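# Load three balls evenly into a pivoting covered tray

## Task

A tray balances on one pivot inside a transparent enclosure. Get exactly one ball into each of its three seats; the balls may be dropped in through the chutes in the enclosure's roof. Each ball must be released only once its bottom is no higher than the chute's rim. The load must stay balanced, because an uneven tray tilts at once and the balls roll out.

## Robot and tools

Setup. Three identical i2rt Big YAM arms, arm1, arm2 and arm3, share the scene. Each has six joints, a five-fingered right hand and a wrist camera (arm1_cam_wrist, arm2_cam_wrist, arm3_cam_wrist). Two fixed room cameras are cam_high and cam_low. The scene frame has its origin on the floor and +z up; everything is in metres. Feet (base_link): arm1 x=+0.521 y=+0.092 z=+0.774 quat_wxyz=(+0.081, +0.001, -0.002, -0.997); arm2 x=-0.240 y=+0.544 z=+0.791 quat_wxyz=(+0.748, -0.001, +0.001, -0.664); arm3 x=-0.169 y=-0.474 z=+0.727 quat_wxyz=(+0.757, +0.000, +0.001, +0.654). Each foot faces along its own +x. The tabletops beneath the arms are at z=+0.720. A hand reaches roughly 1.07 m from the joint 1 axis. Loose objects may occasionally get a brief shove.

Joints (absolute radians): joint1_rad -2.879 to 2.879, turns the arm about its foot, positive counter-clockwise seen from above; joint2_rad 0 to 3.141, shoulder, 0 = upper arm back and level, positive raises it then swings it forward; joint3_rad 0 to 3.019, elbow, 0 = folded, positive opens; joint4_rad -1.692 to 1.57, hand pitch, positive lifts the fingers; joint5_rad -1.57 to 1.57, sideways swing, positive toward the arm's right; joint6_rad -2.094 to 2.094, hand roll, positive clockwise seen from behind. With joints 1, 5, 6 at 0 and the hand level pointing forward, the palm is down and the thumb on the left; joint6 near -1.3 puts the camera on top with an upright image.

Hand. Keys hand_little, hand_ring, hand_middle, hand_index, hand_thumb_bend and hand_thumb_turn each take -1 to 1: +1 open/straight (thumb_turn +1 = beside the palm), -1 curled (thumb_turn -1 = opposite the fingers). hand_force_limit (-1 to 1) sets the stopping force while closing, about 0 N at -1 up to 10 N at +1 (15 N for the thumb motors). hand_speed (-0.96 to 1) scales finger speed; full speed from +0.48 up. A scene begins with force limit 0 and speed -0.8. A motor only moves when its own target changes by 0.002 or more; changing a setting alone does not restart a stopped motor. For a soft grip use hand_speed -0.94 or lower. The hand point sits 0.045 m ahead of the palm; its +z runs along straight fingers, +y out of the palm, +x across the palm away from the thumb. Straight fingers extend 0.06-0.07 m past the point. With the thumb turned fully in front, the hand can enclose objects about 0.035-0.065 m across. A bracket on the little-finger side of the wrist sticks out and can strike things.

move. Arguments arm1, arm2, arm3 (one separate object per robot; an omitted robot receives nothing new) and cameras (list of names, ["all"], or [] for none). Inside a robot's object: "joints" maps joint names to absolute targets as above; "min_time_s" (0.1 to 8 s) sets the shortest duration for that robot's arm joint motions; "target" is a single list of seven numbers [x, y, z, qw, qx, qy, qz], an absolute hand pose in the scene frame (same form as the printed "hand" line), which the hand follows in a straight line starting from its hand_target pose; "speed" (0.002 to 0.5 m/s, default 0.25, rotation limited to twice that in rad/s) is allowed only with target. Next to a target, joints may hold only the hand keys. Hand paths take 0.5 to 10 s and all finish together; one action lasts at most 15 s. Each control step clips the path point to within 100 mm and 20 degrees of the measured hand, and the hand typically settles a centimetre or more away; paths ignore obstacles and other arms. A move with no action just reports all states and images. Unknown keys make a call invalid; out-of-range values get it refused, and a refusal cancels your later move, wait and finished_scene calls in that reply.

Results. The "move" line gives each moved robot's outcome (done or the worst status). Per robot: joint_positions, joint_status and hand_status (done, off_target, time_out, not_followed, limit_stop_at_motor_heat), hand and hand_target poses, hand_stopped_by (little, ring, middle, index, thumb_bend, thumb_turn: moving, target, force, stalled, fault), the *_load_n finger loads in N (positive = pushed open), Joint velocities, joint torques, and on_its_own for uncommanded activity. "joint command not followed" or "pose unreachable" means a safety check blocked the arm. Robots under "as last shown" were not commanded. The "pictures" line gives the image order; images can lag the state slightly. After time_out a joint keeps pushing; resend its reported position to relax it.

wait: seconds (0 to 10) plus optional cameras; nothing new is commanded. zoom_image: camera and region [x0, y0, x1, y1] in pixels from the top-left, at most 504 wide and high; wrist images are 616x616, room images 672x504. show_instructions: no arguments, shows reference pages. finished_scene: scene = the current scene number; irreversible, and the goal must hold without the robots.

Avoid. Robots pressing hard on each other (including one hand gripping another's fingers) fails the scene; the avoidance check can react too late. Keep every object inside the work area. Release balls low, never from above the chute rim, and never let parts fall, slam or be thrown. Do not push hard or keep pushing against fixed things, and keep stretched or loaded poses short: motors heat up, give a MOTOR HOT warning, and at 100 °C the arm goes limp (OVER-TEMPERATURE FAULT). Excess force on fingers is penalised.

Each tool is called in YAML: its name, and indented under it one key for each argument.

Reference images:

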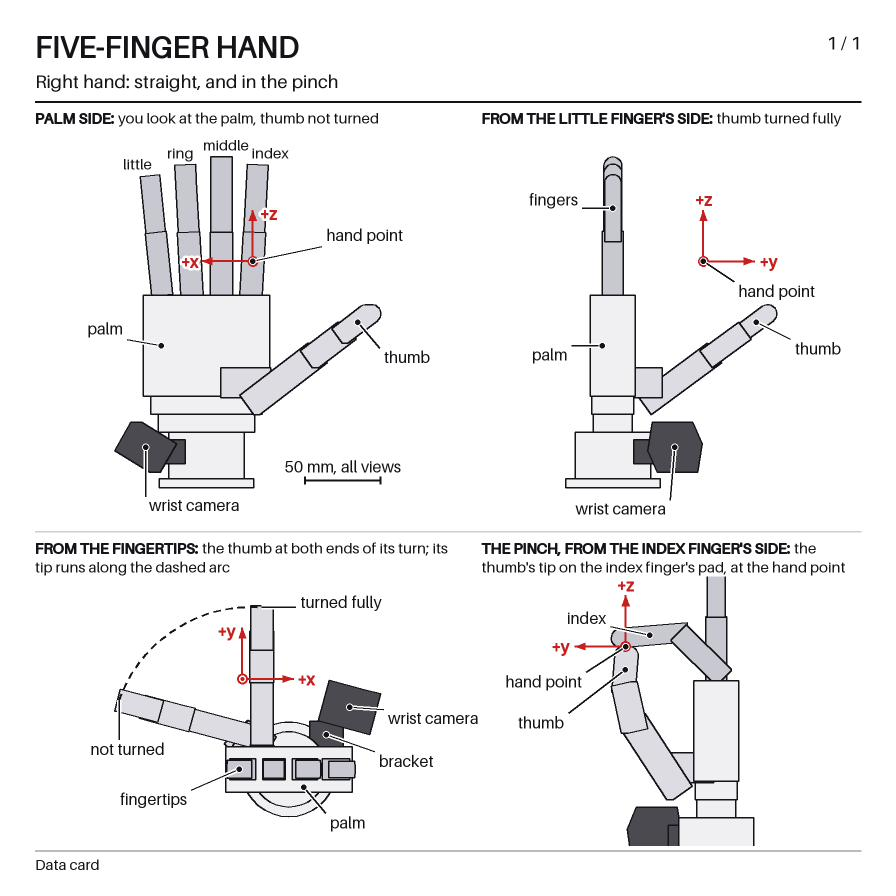

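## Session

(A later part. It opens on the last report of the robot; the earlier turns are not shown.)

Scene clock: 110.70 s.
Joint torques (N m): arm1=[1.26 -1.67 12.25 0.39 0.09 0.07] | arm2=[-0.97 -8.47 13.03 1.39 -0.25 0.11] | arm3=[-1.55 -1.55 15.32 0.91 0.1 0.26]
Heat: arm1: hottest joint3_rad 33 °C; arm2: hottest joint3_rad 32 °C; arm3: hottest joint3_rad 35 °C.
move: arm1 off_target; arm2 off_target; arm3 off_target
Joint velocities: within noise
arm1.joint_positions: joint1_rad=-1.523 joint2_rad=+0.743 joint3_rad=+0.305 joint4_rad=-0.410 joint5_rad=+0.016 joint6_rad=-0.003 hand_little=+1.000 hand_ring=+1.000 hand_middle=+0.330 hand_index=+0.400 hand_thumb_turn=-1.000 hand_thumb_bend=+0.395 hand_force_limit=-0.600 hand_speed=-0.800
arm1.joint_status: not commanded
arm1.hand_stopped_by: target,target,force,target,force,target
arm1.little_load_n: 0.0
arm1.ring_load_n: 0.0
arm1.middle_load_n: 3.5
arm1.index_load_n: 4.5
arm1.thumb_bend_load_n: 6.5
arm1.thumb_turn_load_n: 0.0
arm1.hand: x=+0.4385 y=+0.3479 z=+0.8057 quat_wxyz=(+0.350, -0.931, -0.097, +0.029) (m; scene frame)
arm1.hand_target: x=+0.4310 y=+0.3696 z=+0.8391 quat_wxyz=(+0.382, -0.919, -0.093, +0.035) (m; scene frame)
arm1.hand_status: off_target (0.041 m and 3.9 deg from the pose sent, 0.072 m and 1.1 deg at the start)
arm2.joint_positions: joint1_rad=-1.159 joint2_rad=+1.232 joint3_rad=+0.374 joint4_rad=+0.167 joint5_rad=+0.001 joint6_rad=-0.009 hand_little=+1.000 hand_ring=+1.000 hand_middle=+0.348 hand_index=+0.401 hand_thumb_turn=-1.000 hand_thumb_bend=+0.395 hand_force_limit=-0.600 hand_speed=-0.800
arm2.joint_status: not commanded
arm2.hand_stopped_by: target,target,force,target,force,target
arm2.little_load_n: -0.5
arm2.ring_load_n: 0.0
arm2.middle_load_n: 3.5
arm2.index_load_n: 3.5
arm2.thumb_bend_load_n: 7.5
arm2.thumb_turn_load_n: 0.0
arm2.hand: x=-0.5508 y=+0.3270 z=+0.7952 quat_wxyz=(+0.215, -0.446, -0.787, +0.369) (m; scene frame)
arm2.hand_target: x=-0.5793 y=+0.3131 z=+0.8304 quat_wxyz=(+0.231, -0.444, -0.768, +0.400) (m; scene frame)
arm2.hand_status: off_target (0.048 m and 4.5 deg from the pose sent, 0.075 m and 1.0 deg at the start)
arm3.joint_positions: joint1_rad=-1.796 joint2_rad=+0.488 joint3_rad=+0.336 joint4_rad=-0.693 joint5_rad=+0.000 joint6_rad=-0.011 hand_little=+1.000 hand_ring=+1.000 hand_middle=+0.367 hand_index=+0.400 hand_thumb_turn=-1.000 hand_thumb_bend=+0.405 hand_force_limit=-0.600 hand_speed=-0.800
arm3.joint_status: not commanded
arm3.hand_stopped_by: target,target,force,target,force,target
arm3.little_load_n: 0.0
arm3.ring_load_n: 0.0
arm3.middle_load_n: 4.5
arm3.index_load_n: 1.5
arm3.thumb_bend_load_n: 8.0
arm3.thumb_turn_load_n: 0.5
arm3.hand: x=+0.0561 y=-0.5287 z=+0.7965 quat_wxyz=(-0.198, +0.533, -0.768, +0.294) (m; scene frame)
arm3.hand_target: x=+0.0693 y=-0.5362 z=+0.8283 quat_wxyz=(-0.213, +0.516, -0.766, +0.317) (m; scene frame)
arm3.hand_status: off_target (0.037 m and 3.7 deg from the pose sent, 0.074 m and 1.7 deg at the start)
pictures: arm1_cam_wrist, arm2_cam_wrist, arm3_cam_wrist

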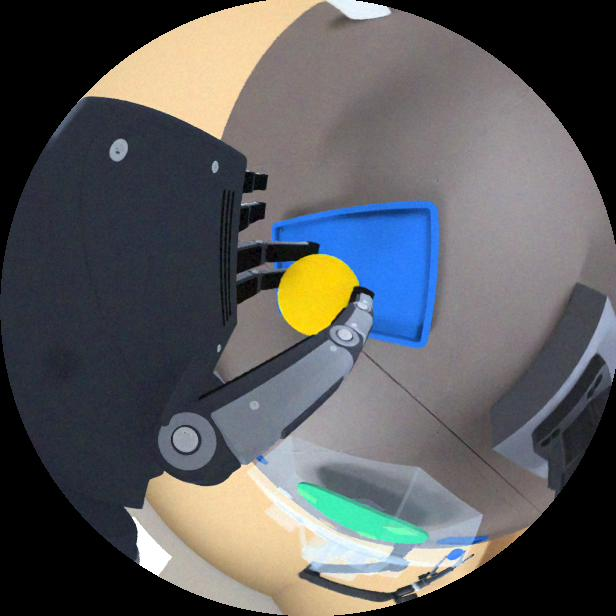

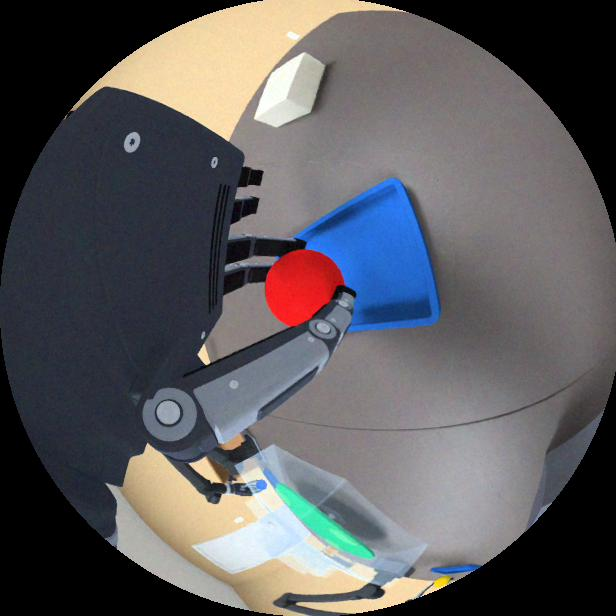

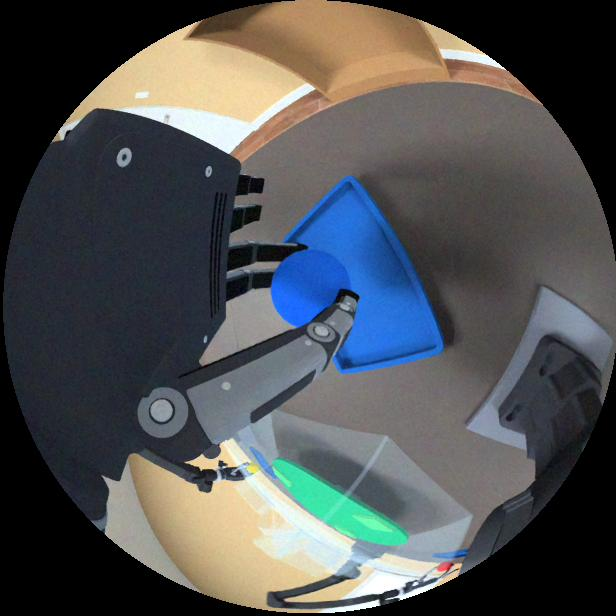

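move:
  arm1: {"joints":{"joint2_rad":0.876,"joint3_rad":1.04,"joint4_rad":-0.70,"hand_little":-1,"hand_ring":-1},"min_time_s":2.8}
  arm2: {"joints":{"joint2_rad":1.158,"joint3_rad":1.13,"joint4_rad":-0.559,"hand_little":-1,"hand_ring":-1},"min_time_s":2.8}
  arm3: {"joints":{"joint2_rad":0.755,"joint3_rad":1.10,"joint4_rad":-0.953,"hand_little":-1,"hand_ring":-1},"min_time_s":2.8}
  cameras: []

move:
  arm1: {"joints":{"joint1_rad":0.105,"joint5_rad":0.09},"min_time_s":3.5}
  arm2: {"joints":{"joint1_rad":0.169},"min_time_s":3.5}
  arm3: {"joints":{"joint1_rad":-0.27},"min_time_s":3.5}
  cameras: ["cam_high","cam_low"]

Scene clock: 128.70 s.
Joint torques (N m): arm1=[1.38 -2.96 13.68 0.66 0.08 0.08] | arm2=[-0.91 -10.75 17.44 1.4 -0.24 0.11] | arm3=[-1.55 -3.72 15.08 1.17 0.1 0.25]
Heat: arm1: hottest joint3_rad 36 °C; arm2: hottest joint3_rad 34 °C; arm3: hottest joint3_rad 37 °C.
move: arm1 done; arm2 done; arm3 done
Joint velocities: within noise
arm1.joint_positions: joint1_rad=-1.523 joint2_rad=+0.874 joint3_rad=+0.972 joint4_rad=-0.693 joint5_rad=+0.016 joint6_rad=-0.003 hand_little=-1.000 hand_ring=-1.000 hand_middle=+0.330 hand_index=+0.400 hand_thumb_turn=-1.000 hand_thumb_bend=+0.395 hand_force_limit=-0.600 hand_speed=-0.800
arm1.joint_status: all done
arm1.hand_stopped_by: target,target,force,target,force,target
arm1.little_load_n: 0.0
arm1.ring_load_n: 0.0
arm1.middle_load_n: 3.5
arm1.index_load_n: 4.0
arm1.thumb_bend_load_n: 7.0
arm1.thumb_turn_load_n: -0.5
arm1.hand: x=+0.4106 y=+0.4784 z=+1.0733 quat_wxyz=(+0.465, -0.880, -0.090, +0.041) (m; scene frame)
arm1.hand_target: x=+0.4049 y=+0.4862 z=+1.1091 quat_wxyz=(+0.489, -0.866, -0.087, +0.048) (m; scene frame)
arm1.hand_status: not commanded
arm2.joint_positions: joint1_rad=-1.159 joint2_rad=+1.183 joint3_rad=+1.050 joint4_rad=-0.554 joint5_rad=+0.003 joint6_rad=-0.009 hand_little=-1.000 hand_ring=-1.000 hand_middle=+0.348 hand_index=+0.401 hand_thumb_turn=-1.000 hand_thumb_bend=+0.395 hand_force_limit=-0.600 hand_speed=-0.800
arm2.joint_status: all done
arm2.hand_stopped_by: target,target,force,target,force,target
arm2.little_load_n: 0.0
arm2.ring_load_n: 0.0
arm2.middle_load_n: 3.5
arm2.index_load_n: 3.5
arm2.thumb_bend_load_n: 7.5
arm2.thumb_turn_load_n: 0.0
arm2.hand: x=-0.6464 y=+0.2710 z=+1.0313 quat_wxyz=(+0.216, -0.446, -0.786, +0.370) (m; scene frame)
arm2.hand_target: x=-0.6607 y=+0.2665 z=+1.0863 quat_wxyz=(+0.237, -0.441, -0.763, +0.409) (m; scene frame)
arm2.hand_status: not commanded
arm3.joint_positions: joint1_rad=-1.796 joint2_rad=+0.765 joint3_rad=+1.043 joint4_rad=-0.943 joint5_rad=+0.000 joint6_rad=-0.011 hand_little=-1.000 hand_ring=-1.000 hand_middle=+0.367 hand_index=+0.400 hand_thumb_turn=-1.000 hand_thumb_bend=+0.405 hand_force_limit=-0.600 hand_speed=-0.800
arm3.joint_status: all done
arm3.hand_stopped_by: target,target,force,target,force,target
arm3.little_load_n: 0.0
arm3.ring_load_n: 0.0
arm3.middle_load_n: 5.0
arm3.index_load_n: 1.5
arm3.thumb_bend_load_n: 8.0
arm3.thumb_turn_load_n: 0.5
arm3.hand: x=+0.1566 y=-0.5669 z=+1.0603 quat_wxyz=(-0.244, +0.513, -0.739, +0.363) (m; scene frame)
arm3.hand_target: x=+0.1594 y=-0.5716 z=+1.0892 quat_wxyz=(-0.255, +0.497, -0.738, +0.379) (m; scene frame)
arm3.hand_status: not commanded
pictures: none
No camera images: "cameras" was empty.

Scene clock: 132.73 s.
Joint torques (N m): arm1=[1.08 -3.02 13.65 0.66 0.15 0.06] | arm2=[-0.21 -10.75 17.44 1.39 -0.12 0.11] | arm3=[0.09 -3.78 15.09 1.18 0.01 0.26]
Heat: arm1: hottest joint3_rad 36 °C; arm2: hottest joint3_rad 36 °C; arm3: hottest joint3_rad 37 °C.
move: arm1 done; arm2 done; arm3 done
Joint velocities: within noise
arm1.joint_positions: joint1_rad=+0.112 joint2_rad=+0.874 joint3_rad=+0.972 joint4_rad=-0.693 joint5_rad=+0.088 joint6_rad=-0.003 hand_little=-1.000 hand_ring=-1.000 hand_middle=+0.330 hand_index=+0.400 hand_thumb_turn=-1.000 hand_thumb_bend=+0.395 hand_force_limit=-0.600 hand_speed=-0.800
arm1.joint_status: all done
arm1.hand_stopped_by: target,target,force,target,force,target
arm1.little_load_n: 0.0
arm1.ring_load_n: 0.5
arm1.middle_load_n: 3.0
arm1.index_load_n: 4.5
arm1.thumb_bend_load_n: 6.5
arm1.thumb_turn_load_n: 0.0
arm1.hand: x=+0.1380 y=-0.0280 z=+1.0740 quat_wxyz=(+0.313, -0.549, -0.691, +0.350) (m; scene frame)
arm1.hand_target: x=+0.1300 y=-0.0327 z=+1.1099 quat_wxyz=(+0.325, -0.544, -0.678, +0.372) (m; scene frame)
arm1.hand_status: not commanded
arm2.joint_positions: joint1_rad=+0.168 joint2_rad=+1.183 joint3_rad=+1.050 joint4_rad=-0.554 joint5_rad=-0.001 joint6_rad=-0.009 hand_little=-1.000 hand_ring=-1.000 hand_middle=+0.348 hand_index=+0.401 hand_thumb_turn=-1.000 hand_thumb_bend=+0.395 hand_force_limit=-0.600 hand_speed=-0.800
arm2.joint_status: all done
arm2.hand_stopped_by: target,target,force,target,force,target
arm2.little_load_n: 0.0
arm2.ring_load_n: 0.0
arm2.middle_load_n: 3.5
arm2.index_load_n: 3.5
arm2.thumb_bend_load_n: 7.5
arm2.thumb_turn_load_n: 0.0
arm2.hand: x=-0.0723 y=+0.0827 z=+1.0300 quat_wxyz=(-0.058, +0.133, -0.894, +0.424) (m; scene frame)
arm2.hand_target: x=-0.0676 y=+0.0690 z=+1.0849 quat_wxyz=(-0.066, +0.127, -0.873, +0.466) (m; scene frame)
arm2.hand_status: not commanded
arm3.joint_positions: joint1_rad=-0.282 joint2_rad=+0.765 joint3_rad=+1.043 joint4_rad=-0.943 joint5_rad=-0.007 joint6_rad=-0.011 hand_little=-1.000 hand_ring=-1.000 hand_middle=+0.367 hand_index=+0.400 hand_thumb_turn=-1.000 hand_thumb_bend=+0.405 hand_force_limit=-0.600 hand_speed=-0.800
arm3.joint_status: all done
arm3.hand_stopped_by: target,target,force,target,force,target
arm3.little_load_n: 0.0
arm3.ring_load_n: 0.0
arm3.middle_load_n: 5.0
arm3.index_load_n: 1.5
arm3.thumb_bend_load_n: 7.5
arm3.thumb_turn_load_n: 1.0
arm3.hand: x=-0.0569 y=-0.1536 z=+1.0598 quat_wxyz=(-0.426, +0.881, -0.185, +0.092) (m; scene frame)
arm3.hand_target: x=-0.0600 y=-0.1483 z=+1.0888 quat_wxyz=(-0.447, +0.871, -0.183, +0.090) (m; scene frame)
arm3.hand_status: not commanded
pictures: cam_high, cam_low

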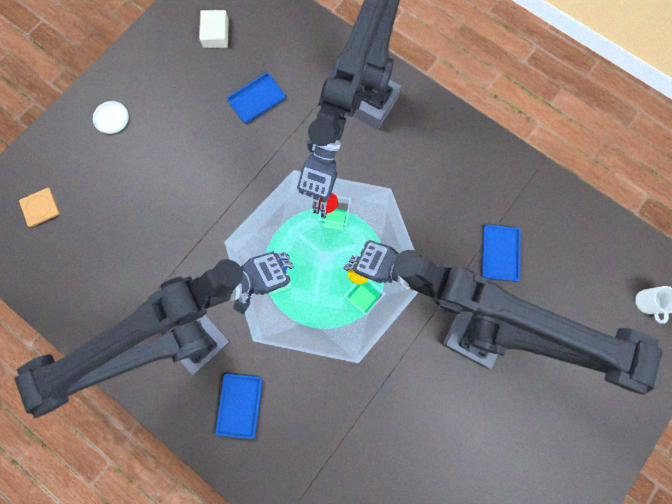

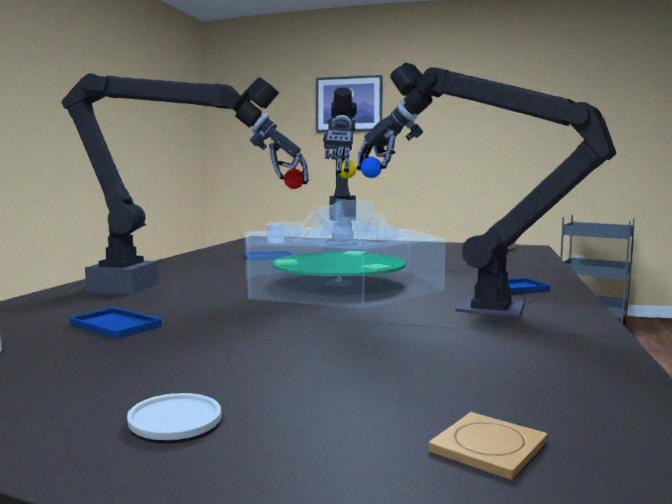

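move:
  arm1: {"target":[0.1684,-0.0398,1.015,0.3594,-0.5329,-0.6351,0.4284],"speed":0.12}
  arm2: {"target":[-0.0748,0.1066,0.985,0.0603,-0.1158,0.8796,-0.4578],"speed":0.12}
  arm3: {"target":[-0.0754,-0.1733,0.985,0.4499,-0.8644,0.1995,-0.1039],"speed":0.12}
  cameras: ["cam_high","cam_low"]

zoom_image:
  camera: "cam_high"
  region: [250, 180, 400, 330]

zoom_image:
  camera: "cam_low"
  region: [240, 130, 430, 280]

Scene clock: 138.63 s.
Joint torques (N m): arm1=[1.49 -2.49 9.54 2.43 0.21 0.22] | arm2=[0.38 -9.82 10.39 2.86 0.03 0.24] | arm3=[0.32 -3.31 10.62 2.74 0.28 0.32]
Heat: arm1: hottest joint3_rad 36 °C; arm2: hottest joint3_rad 38 °C; arm3: hottest joint3_rad 38 °C.
move: arm1 off_target; arm2 off_target; arm3 off_target
Joint velocities: within noise
arm1.joint_positions: joint1_rad=+0.175 joint2_rad=+0.679 joint3_rad=+0.599 joint4_rad=-0.379 joint5_rad=+0.169 joint6_rad=+0.039 hand_little=-1.000 hand_ring=-1.000 hand_middle=+0.330 hand_index=+0.400 hand_thumb_turn=-1.000 hand_thumb_bend=+0.395 hand_force_limit=-0.600 hand_speed=-0.800
arm1.joint_status: not commanded
arm1.hand_stopped_by: target,target,force,target,force,target
arm1.little_load_n: 0.5
arm1.ring_load_n: 0.0
arm1.middle_load_n: 3.0
arm1.index_load_n: 4.0
arm1.thumb_bend_load_n: 7.0
arm1.thumb_turn_load_n: -0.5
arm1.hand: x=+0.1735 y=-0.0283 z=+0.9914 quat_wxyz=(+0.354, -0.540, -0.654, +0.395) (m; scene frame)
arm1.hand_target: x=+0.1681 y=-0.0350 z=+1.0153 quat_wxyz=(+0.363, -0.536, -0.632, +0.426) (m; scene frame)
arm1.hand_status: off_target (0.027 m and 4.5 deg from the pose sent, 0.067 m and 12.4 deg at the start)
arm2.joint_positions: joint1_rad=+0.168 joint2_rad=+1.126 joint3_rad=+0.829 joint4_rad=-0.378 joint5_rad=+0.019 joint6_rad=+0.003 hand_little=-1.000 hand_ring=-1.000 hand_middle=+0.348 hand_index=+0.401 hand_thumb_turn=-1.000 hand_thumb_bend=+0.395 hand_force_limit=-0.600 hand_speed=-0.800
arm2.joint_status: not commanded
arm2.hand_stopped_by: target,target,force,target,force,target
arm2.little_load_n: 0.0
arm2.ring_load_n: 0.0
arm2.middle_load_n: 3.5
arm2.index_load_n: 3.5
arm2.thumb_bend_load_n: 7.5
arm2.thumb_turn_load_n: 0.5
arm2.hand: x=-0.0843 y=+0.1118 z=+0.9657 quat_wxyz=(-0.053, +0.123, -0.893, +0.430) (m; scene frame)
arm2.hand_target: x=-0.0778 y=+0.1066 z=+0.9852 quat_wxyz=(-0.063, +0.114, -0.880, +0.457) (m; scene frame)
arm2.hand_status: off_target (0.022 m and 3.7 deg from the pose sent, 0.051 m and 4.7 deg at the start)
arm3.joint_positions: joint1_rad=-0.243 joint2_rad=+0.612 joint3_rad=+0.758 joint4_rad=-0.802 joint5_rad=+0.070 joint6_rad=+0.032 hand_little=-1.000 hand_ring=-1.000 hand_middle=+0.367 hand_index=+0.400 hand_thumb_turn=-1.000 hand_thumb_bend=+0.405 hand_force_limit=-0.600 hand_speed=-0.800
arm3.joint_status: not commanded
arm3.hand_stopped_by: target,target,force,target,force,target
arm3.little_load_n: 0.0
arm3.ring_load_n: 0.0
arm3.middle_load_n: 4.5
arm3.index_load_n: 1.5
arm3.thumb_bend_load_n: 8.0
arm3.thumb_turn_load_n: 0.5
arm3.hand: x=-0.0693 y=-0.1822 z=+0.9739 quat_wxyz=(-0.427, +0.874, -0.203, +0.109) (m; scene frame)
arm3.hand_target: x=-0.0721 y=-0.1755 z=+0.9847 quat_wxyz=(-0.448, +0.864, -0.204, +0.106) (m; scene frame)
arm3.hand_status: off_target (0.015 m and 2.9 deg from the pose sent, 0.080 m and 4.0 deg at the start)
pictures: cam_high, cam_low

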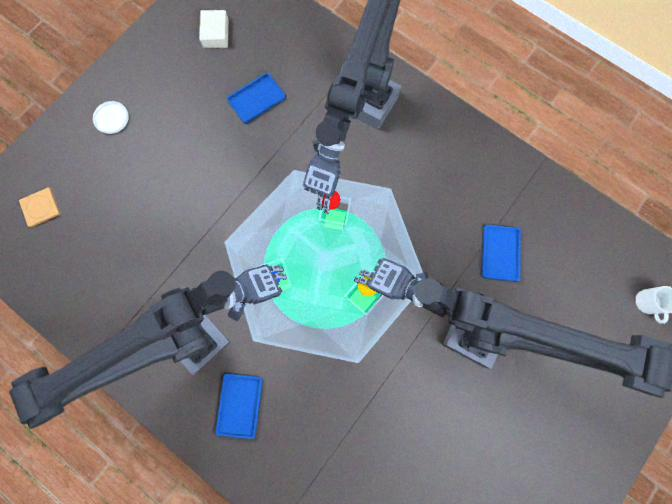

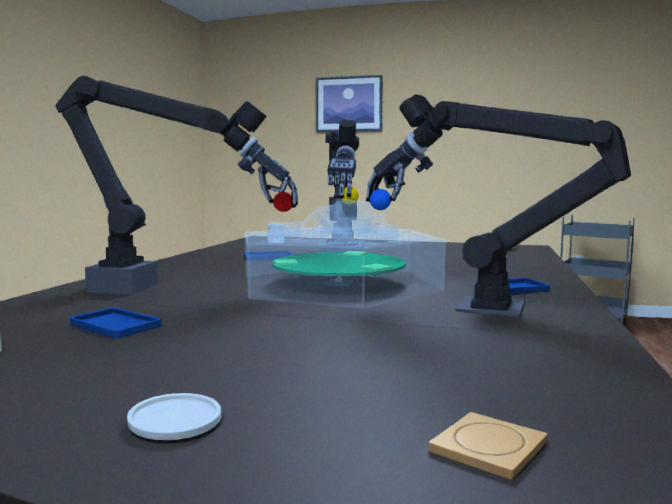

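Scaled by 3.360 from the camera's 672x504 image, which has a finer 960x720 frame.

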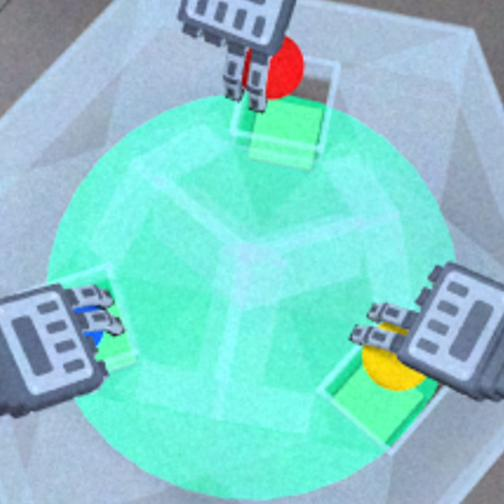

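Scaled by 2.653 from the camera's 672x504 image, which has a finer 960x720 frame.

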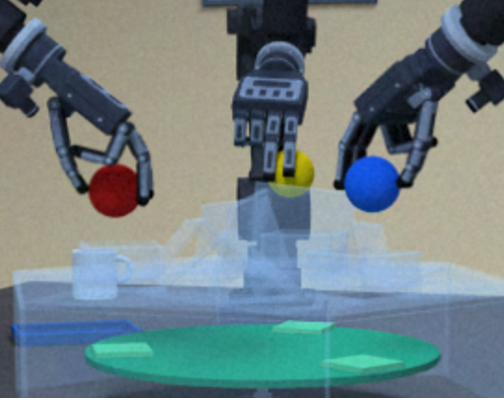

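zoom_image:
  camera: "cam_high"
  region: [245, 245, 305, 305]

Scaled by 8.400 from the camera's 672x504 image, which has a finer 960x720 frame.

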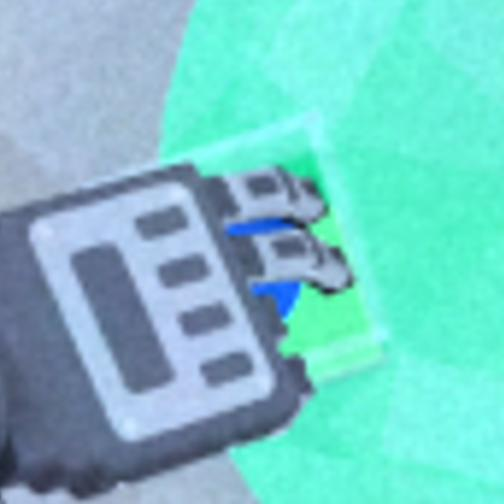

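move:
  arm1: {"target":[0.1721,-0.0475,0.978,0.3594,-0.5329,-0.6351,0.4284],"speed":0.08}
  arm2: {"target":[-0.0644,0.1120,0.962,0.0603,-0.1158,0.8796,-0.4578],"speed":0.08}
  arm3: {"target":[-0.0791,-0.1693,0.955,0.4499,-0.8644,0.1995,-0.1039],"speed":0.08}
  cameras: ["cam_high","cam_low"]

zoom_image:
  camera: "cam_high"
  region: [300, 170, 360, 230]

zoom_image:
  camera: "cam_high"
  region: [335, 260, 395, 320]

zoom_image:
  camera: "cam_high"
  region: [245, 245, 305, 305]

zoom_image:
  camera: "cam_low"
  region: [250, 160, 430, 280]

Scene clock: 149.53 s.
Joint torques (N m): arm1=[1.38 -1.32 9.48 2.4 0.23 0.2] | arm2=[0.38 -8.35 10.25 2.92 0.07 0.24] | arm3=[0.38 -3.37 10.71 2.73 0.29 0.31]
Heat: arm1: hottest joint3_rad 37 °C; arm2: hottest joint3_rad 36 °C; arm3: hottest joint3_rad 38 °C.
move: arm1 off_target; arm2 off_target; arm3 off_target
Joint velocities: within noise
arm1.joint_positions: joint1_rad=+0.224 joint2_rad=+0.679 joint3_rad=+0.507 joint4_rad=-0.278 joint5_rad=+0.204 joint6_rad=+0.054 hand_little=-1.000 hand_ring=-1.000 hand_middle=+0.330 hand_index=+0.400 hand_thumb_turn=-1.000 hand_thumb_bend=+0.395 hand_force_limit=-0.600 hand_speed=-0.800
arm1.joint_status: not commanded
arm1.hand_stopped_by: target,target,force,target,force,target
arm1.little_load_n: 0.0
arm1.ring_load_n: 0.0
arm1.middle_load_n: 3.5
arm1.index_load_n: 4.0
arm1.thumb_bend_load_n: 6.5
arm1.thumb_turn_load_n: 0.0
arm1.hand: x=+0.1800 y=-0.0387 z=+0.9590 quat_wxyz=(+0.355, -0.534, -0.654, +0.401) (m; scene frame)
arm1.hand_target: x=+0.1728 y=-0.0465 z=+0.9779 quat_wxyz=(+0.360, -0.533, -0.636, +0.427) (m; scene frame)
arm1.hand_status: off_target (0.022 m and 3.8 deg from the pose sent, 0.023 m and 4.5 deg at the start)
arm2.joint_positions: joint1_rad=+0.226 joint2_rad=+1.126 joint3_rad=+0.779 joint4_rad=-0.312 joint5_rad=+0.059 joint6_rad=+0.023 hand_little=-1.000 hand_ring=-1.000 hand_middle=+0.348 hand_index=+0.401 hand_thumb_turn=-1.000 hand_thumb_bend=+0.395 hand_force_limit=-0.600 hand_speed=-0.800
arm2.joint_status: not commanded
arm2.hand_stopped_by: target,target,force,target,force,target
arm2.little_load_n: 0.0
arm2.ring_load_n: 0.0
arm2.middle_load_n: 3.5
arm2.index_load_n: 3.5
arm2.thumb_bend_load_n: 7.5
arm2.thumb_turn_load_n: 0.0
arm2.hand: x=-0.0662 y=+0.1209 z=+0.9498 quat_wxyz=(-0.053, +0.131, -0.888, +0.437) (m; scene frame)
arm2.hand_target: x=-0.0597 y=+0.1147 z=+0.9615 quat_wxyz=(-0.063, +0.121, -0.879, +0.456) (m; scene frame)
arm2.hand_status: off_target (0.015 m and 3.2 deg from the pose sent, 0.020 m and 3.7 deg at the start)
arm3.joint_positions: joint1_rad=-0.205 joint2_rad=+0.607 joint3_rad=+0.678 joint4_rad=-0.724 joint5_rad=+0.093 joint6_rad=+0.046 hand_little=-1.000 hand_ring=-1.000 hand_middle=+0.367 hand_index=+0.400 hand_thumb_turn=-1.000 hand_thumb_bend=+0.405 hand_force_limit=-0.600 hand_speed=-0.800
arm3.joint_status: not commanded
arm3.hand_stopped_by: target,target,force,target,force,target
arm3.little_load_n: 0.0
arm3.ring_load_n: 0.0
arm3.middle_load_n: 5.0
arm3.index_load_n: 1.5
arm3.thumb_bend_load_n: 8.0
arm3.thumb_turn_load_n: 1.0
arm3.hand: x=-0.0760 y=-0.1770 z=+0.9448 quat_wxyz=(-0.430, +0.875, -0.197, +0.108) (m; scene frame)
arm3.hand_target: x=-0.0789 y=-0.1699 z=+0.9556 quat_wxyz=(-0.451, +0.864, -0.199, +0.104) (m; scene frame)
arm3.hand_status: off_target (0.013 m and 2.6 deg from the pose sent, 0.025 m and 2.9 deg at the start)
pictures: cam_high, cam_low

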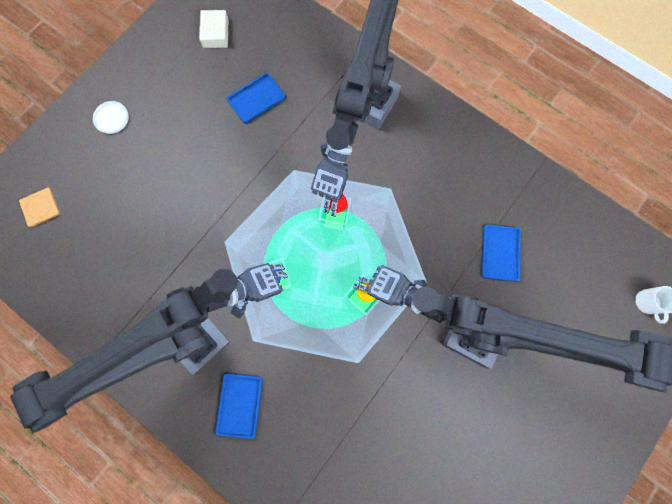

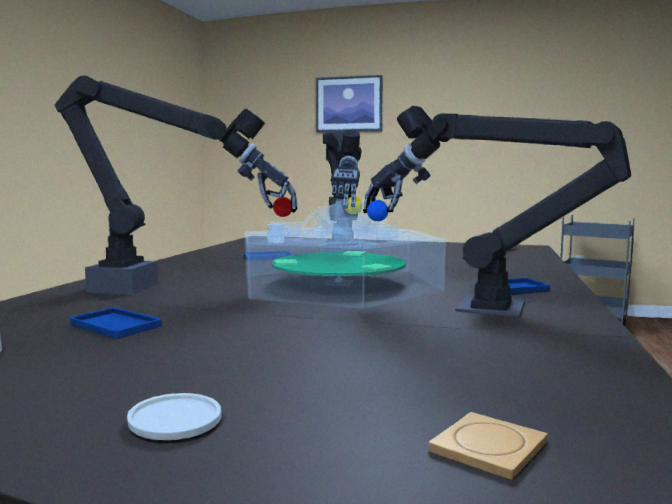

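Scaled by 8.400 from the camera's 672x504 image, which has a finer 960x720 frame.

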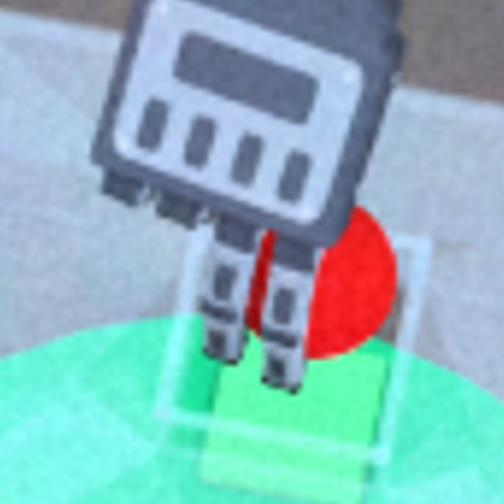

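Scaled by 8.400 from the camera's 672x504 image, which has a finer 960x720 frame.

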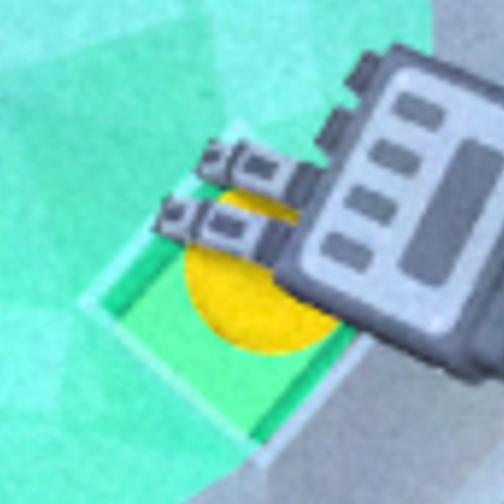

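Scaled by 8.400 from the camera's 672x504 image, which has a finer 960x720 frame.

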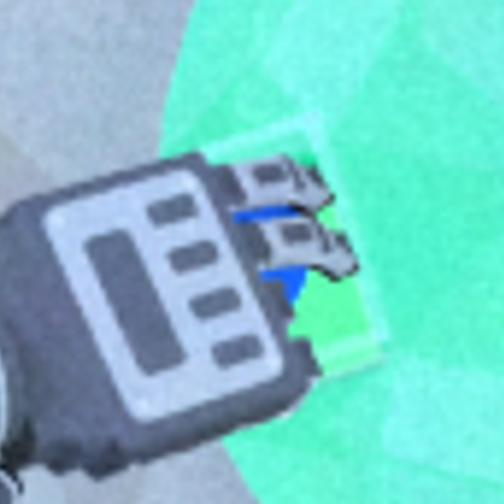

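Scaled by 2.800 from the camera's 672x504 image, which has a finer 960x720 frame.

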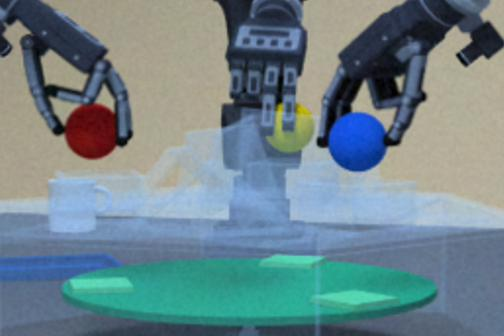

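move:
  arm1: {"target":[0.1721,-0.0480,0.957,0.3594,-0.5329,-0.6351,0.4284],"speed":0.06}
  arm2: {"target":[-0.0670,0.1072,0.933,0.0603,-0.1158,0.8796,-0.4578],"speed":0.06}
  arm3: {"target":[-0.0825,-0.1665,0.930,0.4499,-0.8644,0.1995,-0.1039],"speed":0.06}
  cameras: ["cam_high","cam_low"]

zoom_image:
  camera: "cam_high"
  region: [300, 170, 360, 230]

zoom_image:
  camera: "cam_high"
  region: [335, 260, 395, 320]

zoom_image:
  camera: "cam_high"
  region: [245, 245, 305, 305]

zoom_image:
  camera: "cam_low"
  region: [250, 190, 320, 250]

zoom_image:
  camera: "cam_low"
  region: [330, 180, 410, 250]

Scene clock: 157.77 s.
Joint torques (N m): arm1=[1.61 -0.85 9.36 2.37 0.21 0.21] | arm2=[-0.79 -7.94 10.11 2.88 -0.22 0.19] | arm3=[0.38 -2.96 10.74 2.73 0.31 0.31]
Heat: arm1: hottest joint3_rad 37 °C; arm2: hottest joint3_rad 36 °C; arm3: hottest joint3_rad 38 °C.
move: arm1 off_target; arm2 off_target; arm3 off_target
Joint velocities: within noise
arm1.joint_positions: joint1_rad=+0.227 joint2_rad=+0.687 joint3_rad=+0.457 joint4_rad=-0.210 joint5_rad=+0.204 joint6_rad=+0.056 hand_little=-1.000 hand_ring=-1.000 hand_middle=+0.330 hand_index=+0.400 hand_thumb_turn=-1.000 hand_thumb_bend=+0.395 hand_force_limit=-0.600 hand_speed=-0.800
arm1.joint_status: not commanded
arm1.hand_stopped_by: target,target,force,target,force,target
arm1.little_load_n: 0.0
arm1.ring_load_n: 0.0
arm1.middle_load_n: 3.5
arm1.index_load_n: 4.0
arm1.thumb_bend_load_n: 7.0
arm1.thumb_turn_load_n: 0.0
arm1.hand: x=+0.1810 y=-0.0397 z=+0.9412 quat_wxyz=(+0.356, -0.533, -0.652, +0.405) (m; scene frame)
arm1.hand_target: x=+0.1732 y=-0.0477 z=+0.9576 quat_wxyz=(+0.359, -0.532, -0.635, +0.429) (m; scene frame)
arm1.hand_status: off_target (0.020 m and 3.3 deg from the pose sent, 0.012 m and 3.8 deg at the start)
arm2.joint_positions: joint1_rad=+0.218 joint2_rad=+1.161 joint3_rad=+0.730 joint4_rad=-0.215 joint5_rad=+0.059 joint6_rad=+0.023 hand_little=-1.000 hand_ring=-1.000 hand_middle=+0.348 hand_index=+0.401 hand_thumb_turn=-1.000 hand_thumb_bend=+0.395 hand_force_limit=-0.600 hand_speed=-0.800
arm2.joint_status: not commanded
arm2.hand_stopped_by: target,target,force,target,force,target
arm2.little_load_n: 0.5
arm2.ring_load_n: 0.0
arm2.middle_load_n: 3.5
arm2.index_load_n: 3.5
arm2.thumb_bend_load_n: 7.5
arm2.thumb_turn_load_n: 0.0
arm2.hand: x=-0.0684 y=+0.1163 z=+0.9256 quat_wxyz=(-0.053, +0.127, -0.886, +0.443) (m; scene frame)
arm2.hand_target: x=-0.0674 y=+0.1071 z=+0.9340 quat_wxyz=(-0.059, +0.115, -0.879, +0.459) (m; scene frame)
arm2.hand_status: off_target (0.012 m and 2.4 deg from the pose sent, 0.022 m and 3.2 deg at the start)
arm3.joint_positions: joint1_rad=-0.182 joint2_rad=+0.607 joint3_rad=+0.612 joint4_rad=-0.661 joint5_rad=+0.112 joint6_rad=+0.060 hand_little=-1.000 hand_ring=-1.000 hand_middle=+0.367 hand_index=+0.400 hand_thumb_turn=-1.000 hand_thumb_bend=+0.405 hand_force_limit=-0.600 hand_speed=-0.800
arm3.joint_status: not commanded
arm3.hand_stopped_by: target,target,force,target,force,target
arm3.little_load_n: 0.0
arm3.ring_load_n: 0.0
arm3.middle_load_n: 4.5
arm3.index_load_n: 1.5
arm3.thumb_bend_load_n: 7.5
arm3.thumb_turn_load_n: 1.0
arm3.hand: x=-0.0799 y=-0.1751 z=+0.9192 quat_wxyz=(-0.429, +0.875, -0.197, +0.108) (m; scene frame)
arm3.hand_target: x=-0.0828 y=-0.1674 z=+0.9289 quat_wxyz=(-0.448, +0.865, -0.199, +0.104) (m; scene frame)
arm3.hand_status: off_target (0.014 m and 2.7 deg from the pose sent, 0.019 m and 2.6 deg at the start)
pictures: cam_high, cam_low

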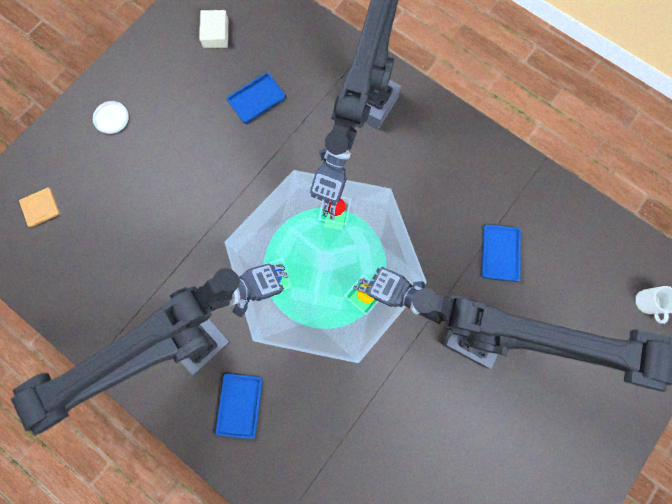

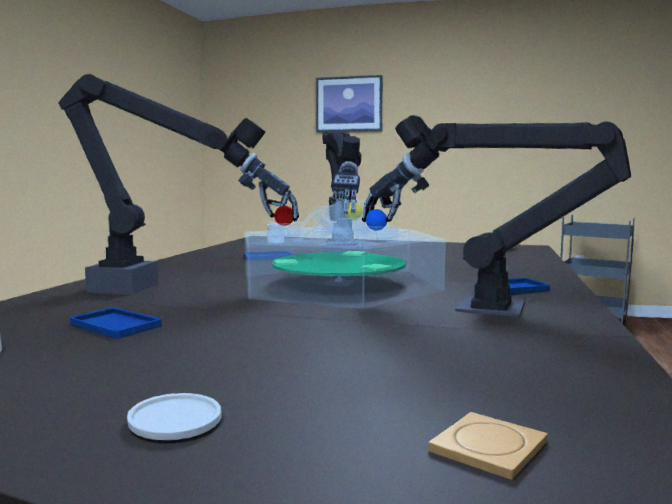

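Scaled by 8.400 from the camera's 672x504 image, which has a finer 960x720 frame.

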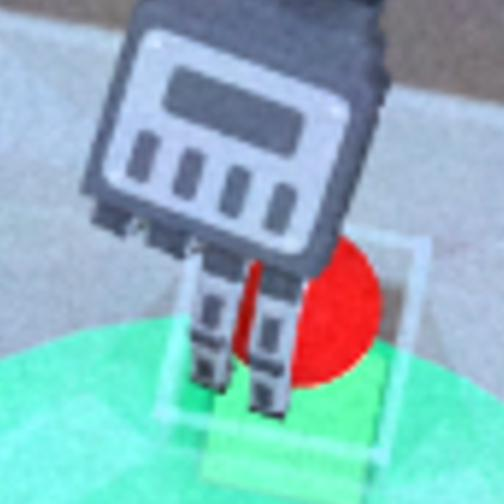

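Scaled by 8.400 from the camera's 672x504 image, which has a finer 960x720 frame.

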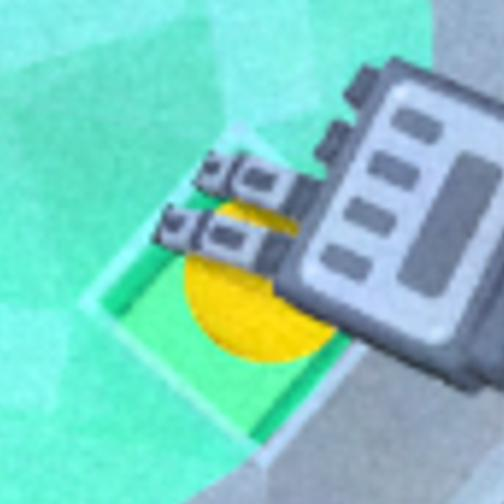

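Scaled by 8.400 from the camera's 672x504 image, which has a finer 960x720 frame.

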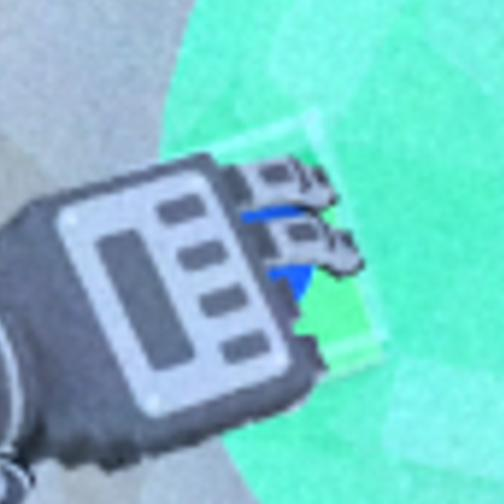

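Scaled by 7.200 from the camera's 672x504 image, which has a finer 960x720 frame.

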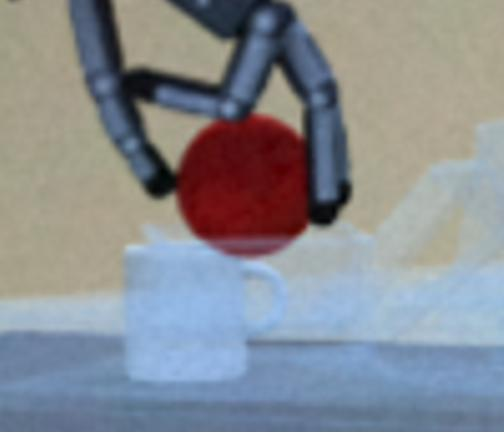

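Scaled by 6.300 from the camera's 672x504 image, which has a finer 960x720 frame.

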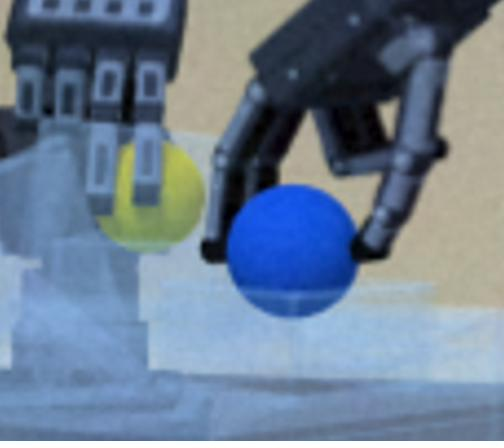

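move:
  arm1: {"target":[0.1721,-0.0480,0.953,0.3594,-0.5329,-0.6351,0.4284],"speed":0.05}
  arm2: {"target":[-0.0670,0.1072,0.928,0.0603,-0.1158,0.8796,-0.4578],"speed":0.05}
  cameras: ["cam_low"]

zoom_image:
  camera: "cam_low"
  region: [250, 180, 410, 260]

Scene clock: 163.10 s.
Joint torques (N m): arm1=[1.55 -0.73 9.32 2.43 0.21 0.21] | arm2=[-0.79 -7.88 9.96 2.91 -0.22 0.18] | arm3=[0.32 -3.08 10.73 2.73 0.31 0.31]
Heat: arm1: hottest joint3_rad 37 °C; arm2: hottest joint3_rad 36 °C; arm3: hottest joint3_rad 38 °C.
move: arm1 off_target; arm2 off_target
Joint velocities: within noise
arm1.joint_positions: joint1_rad=+0.227 joint2_rad=+0.693 joint3_rad=+0.447 joint4_rad=-0.196 joint5_rad=+0.204 joint6_rad=+0.056 hand_little=-1.000 hand_ring=-1.000 hand_middle=+0.330 hand_index=+0.400 hand_thumb_turn=-1.000 hand_thumb_bend=+0.395 hand_force_limit=-0.600 hand_speed=-0.800
arm1.joint_status: not commanded
arm1.hand_stopped_by: target,target,force,target,force,target
arm1.little_load_n: 0.0
arm1.ring_load_n: 0.0
arm1.middle_load_n: 3.5
arm1.index_load_n: 4.0
arm1.thumb_bend_load_n: 6.5
arm1.thumb_turn_load_n: 0.0
arm1.hand: x=+0.1809 y=-0.0398 z=+0.9367 quat_wxyz=(+0.355, -0.533, -0.653, +0.405) (m; scene frame)
arm1.hand_target: x=+0.1729 y=-0.0476 z=+0.9526 quat_wxyz=(+0.359, -0.533, -0.636, +0.428) (m; scene frame)
arm1.hand_status: off_target (0.020 m and 3.4 deg from the pose sent, 0.017 m and 3.3 deg at the start)
arm2.joint_positions: joint1_rad=+0.218 joint2_rad=+1.169 joint3_rad=+0.722 joint4_rad=-0.200 joint5_rad=+0.059 joint6_rad=+0.023 hand_little=-1.000 hand_ring=-1.000 hand_middle=+0.348 hand_index=+0.401 hand_thumb_turn=-1.000 hand_thumb_bend=+0.395 hand_force_limit=-0.600 hand_speed=-0.800
arm2.joint_status: not commanded
arm2.hand_stopped_by: target,target,force,target,force,target
arm2.little_load_n: 0.0
arm2.ring_load_n: 0.0
arm2.middle_load_n: 3.0
arm2.index_load_n: 3.5
arm2.thumb_bend_load_n: 7.0
arm2.thumb_turn_load_n: 0.0
arm2.hand: x=-0.0683 y=+0.1159 z=+0.9209 quat_wxyz=(-0.053, +0.127, -0.886, +0.443) (m; scene frame)
arm2.hand_target: x=-0.0675 y=+0.1070 z=+0.9282 quat_wxyz=(-0.059, +0.115, -0.880, +0.458) (m; scene frame)
arm2.hand_status: off_target (0.011 m and 2.4 deg from the pose sent, 0.009 m and 2.4 deg at the start)
arm3: as last shown
arm3.index_load_n: 1.0
arm3.thumb_bend_load_n: 8.0
arm3.thumb_turn_load_n: 0.5
pictures: cam_low

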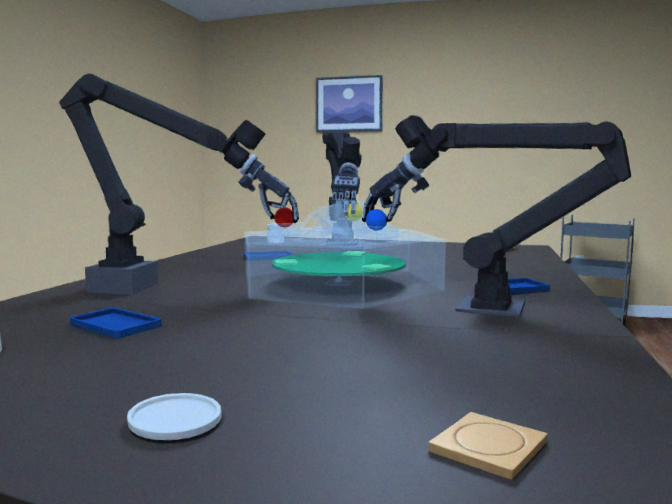

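Scaled by 3.150 from the camera's 672x504 image, which has a finer 960x720 frame.

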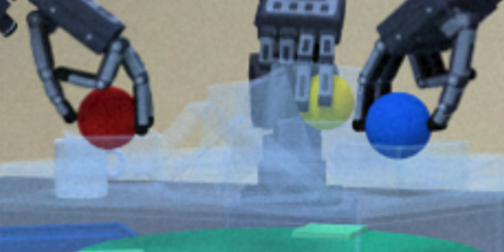

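Release all three together.

move:
  arm1: {"joints":{"hand_speed":0.48,"hand_index":0.9,"hand_middle":0.9,"hand_thumb_bend":1}}
  arm2: {"joints":{"hand_speed":0.48,"hand_index":0.9,"hand_middle":0.9,"hand_thumb_bend":1}}
  arm3: {"joints":{"hand_speed":0.48,"hand_index":0.9,"hand_middle":0.9,"hand_thumb_bend":1}}
  cameras: ["cam_high","cam_low"]

zoom_image:
  camera: "cam_low"
  region: [240, 180, 440, 310]

Scene clock: 165.30 s.
Joint torques (N m): arm1=[1.49 -0.79 9.29 2.03 0.2 0.15] | arm2=[-0.85 -7.94 9.98 2.54 -0.21 0.19] | arm3=[0.32 -2.78 10.76 2.39 0.3 0.27]
Heat: arm1: hottest joint3_rad 37 °C; arm2: hottest joint3_rad 36 °C; arm3: hottest joint3_rad 38 °C.
move: arm1 done; arm2 done; arm3 done
Joint velocities: within noise
arm1.joint_positions: joint1_rad=+0.227 joint2_rad=+0.693 joint3_rad=+0.447 joint4_rad=-0.186 joint5_rad=+0.206 joint6_rad=+0.062 hand_little=-1.000 hand_ring=-1.000 hand_middle=+0.900 hand_index=+0.900 hand_thumb_turn=-1.000 hand_thumb_bend=+1.000 hand_force_limit=-0.600 hand_speed=+0.480
arm1.joint_status: all done
arm1.hand_stopped_by: target,target,target,target,target,target
arm1.little_load_n: 0.0
arm1.ring_load_n: 0.0
arm1.middle_load_n: 0.0
arm1.index_load_n: 0.0
arm1.thumb_bend_load_n: 0.0
arm1.thumb_turn_load_n: 0.0
arm1.hand: x=+0.1791 y=-0.0405 z=+0.9392 quat_wxyz=(+0.357, -0.534, -0.648, +0.410) (m; scene frame)
arm1.hand_target: x=+0.1728 y=-0.0475 z=+0.9527 quat_wxyz=(+0.359, -0.533, -0.635, +0.428) (m; scene frame)
arm1.hand_status: not commanded
arm2.joint_positions: joint1_rad=+0.218 joint2_rad=+1.169 joint3_rad=+0.722 joint4_rad=-0.191 joint5_rad=+0.053 joint6_rad=+0.023 hand_little=-1.000 hand_ring=-1.000 hand_middle=+0.900 hand_index=+0.900 hand_thumb_turn=-1.000 hand_thumb_bend=+1.000 hand_force_limit=-0.600 hand_speed=+0.480
arm2.joint_status: all done
arm2.hand_stopped_by: target,target,target,target,target,target
arm2.little_load_n: 0.0
arm2.ring_load_n: 0.0
arm2.middle_load_n: 0.0
arm2.index_load_n: 0.0
arm2.thumb_bend_load_n: 0.0
arm2.thumb_turn_load_n: 0.0
arm2.hand: x=-0.0665 y=+0.1146 z=+0.9227 quat_wxyz=(-0.056, +0.128, -0.884, +0.447) (m; scene frame)
arm2.hand_target: x=-0.0665 y=+0.1076 z=+0.9282 quat_wxyz=(-0.062, +0.117, -0.880, +0.457) (m; scene frame)
arm2.hand_status: not commanded
arm3.joint_positions: joint1_rad=-0.182 joint2_rad=+0.604 joint3_rad=+0.613 joint4_rad=-0.652 joint5_rad=+0.112 joint6_rad=+0.065 hand_little=-1.000 hand_ring=-1.000 hand_middle=+0.900 hand_index=+0.900 hand_thumb_turn=-1.000 hand_thumb_bend=+1.000 hand_force_limit=-0.600 hand_speed=+0.480
arm3.joint_status: all done
arm3.hand_stopped_by: target,target,target,target,target,target
arm3.little_load_n: 0.0
arm3.ring_load_n: 0.0
arm3.middle_load_n: 0.0
arm3.index_load_n: 0.0
arm3.thumb_bend_load_n: 0.0
arm3.thumb_turn_load_n: 0.0
arm3.hand: x=-0.0795 y=-0.1730 z=+0.9227 quat_wxyz=(-0.435, +0.871, -0.199, +0.108) (m; scene frame)
arm3.hand_target: x=-0.0827 y=-0.1671 z=+0.9300 quat_wxyz=(-0.449, +0.865, -0.199, +0.104) (m; scene frame)
arm3.hand_status: not commanded
pictures: cam_high, cam_low

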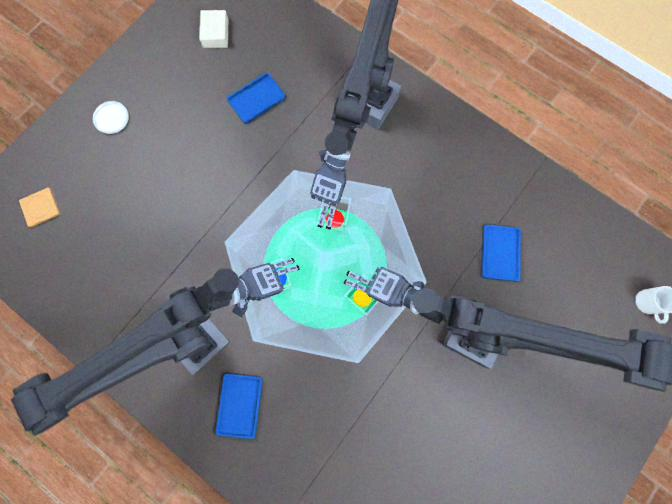

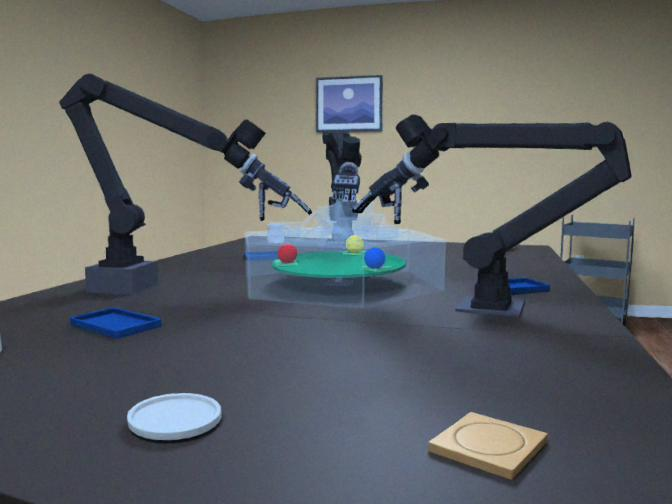

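Scaled by 2.520 from the camera's 672x504 image, which has a finer 960x720 frame.

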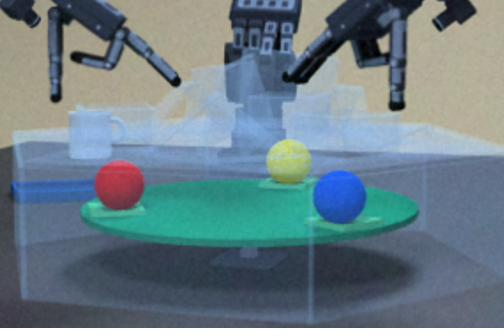

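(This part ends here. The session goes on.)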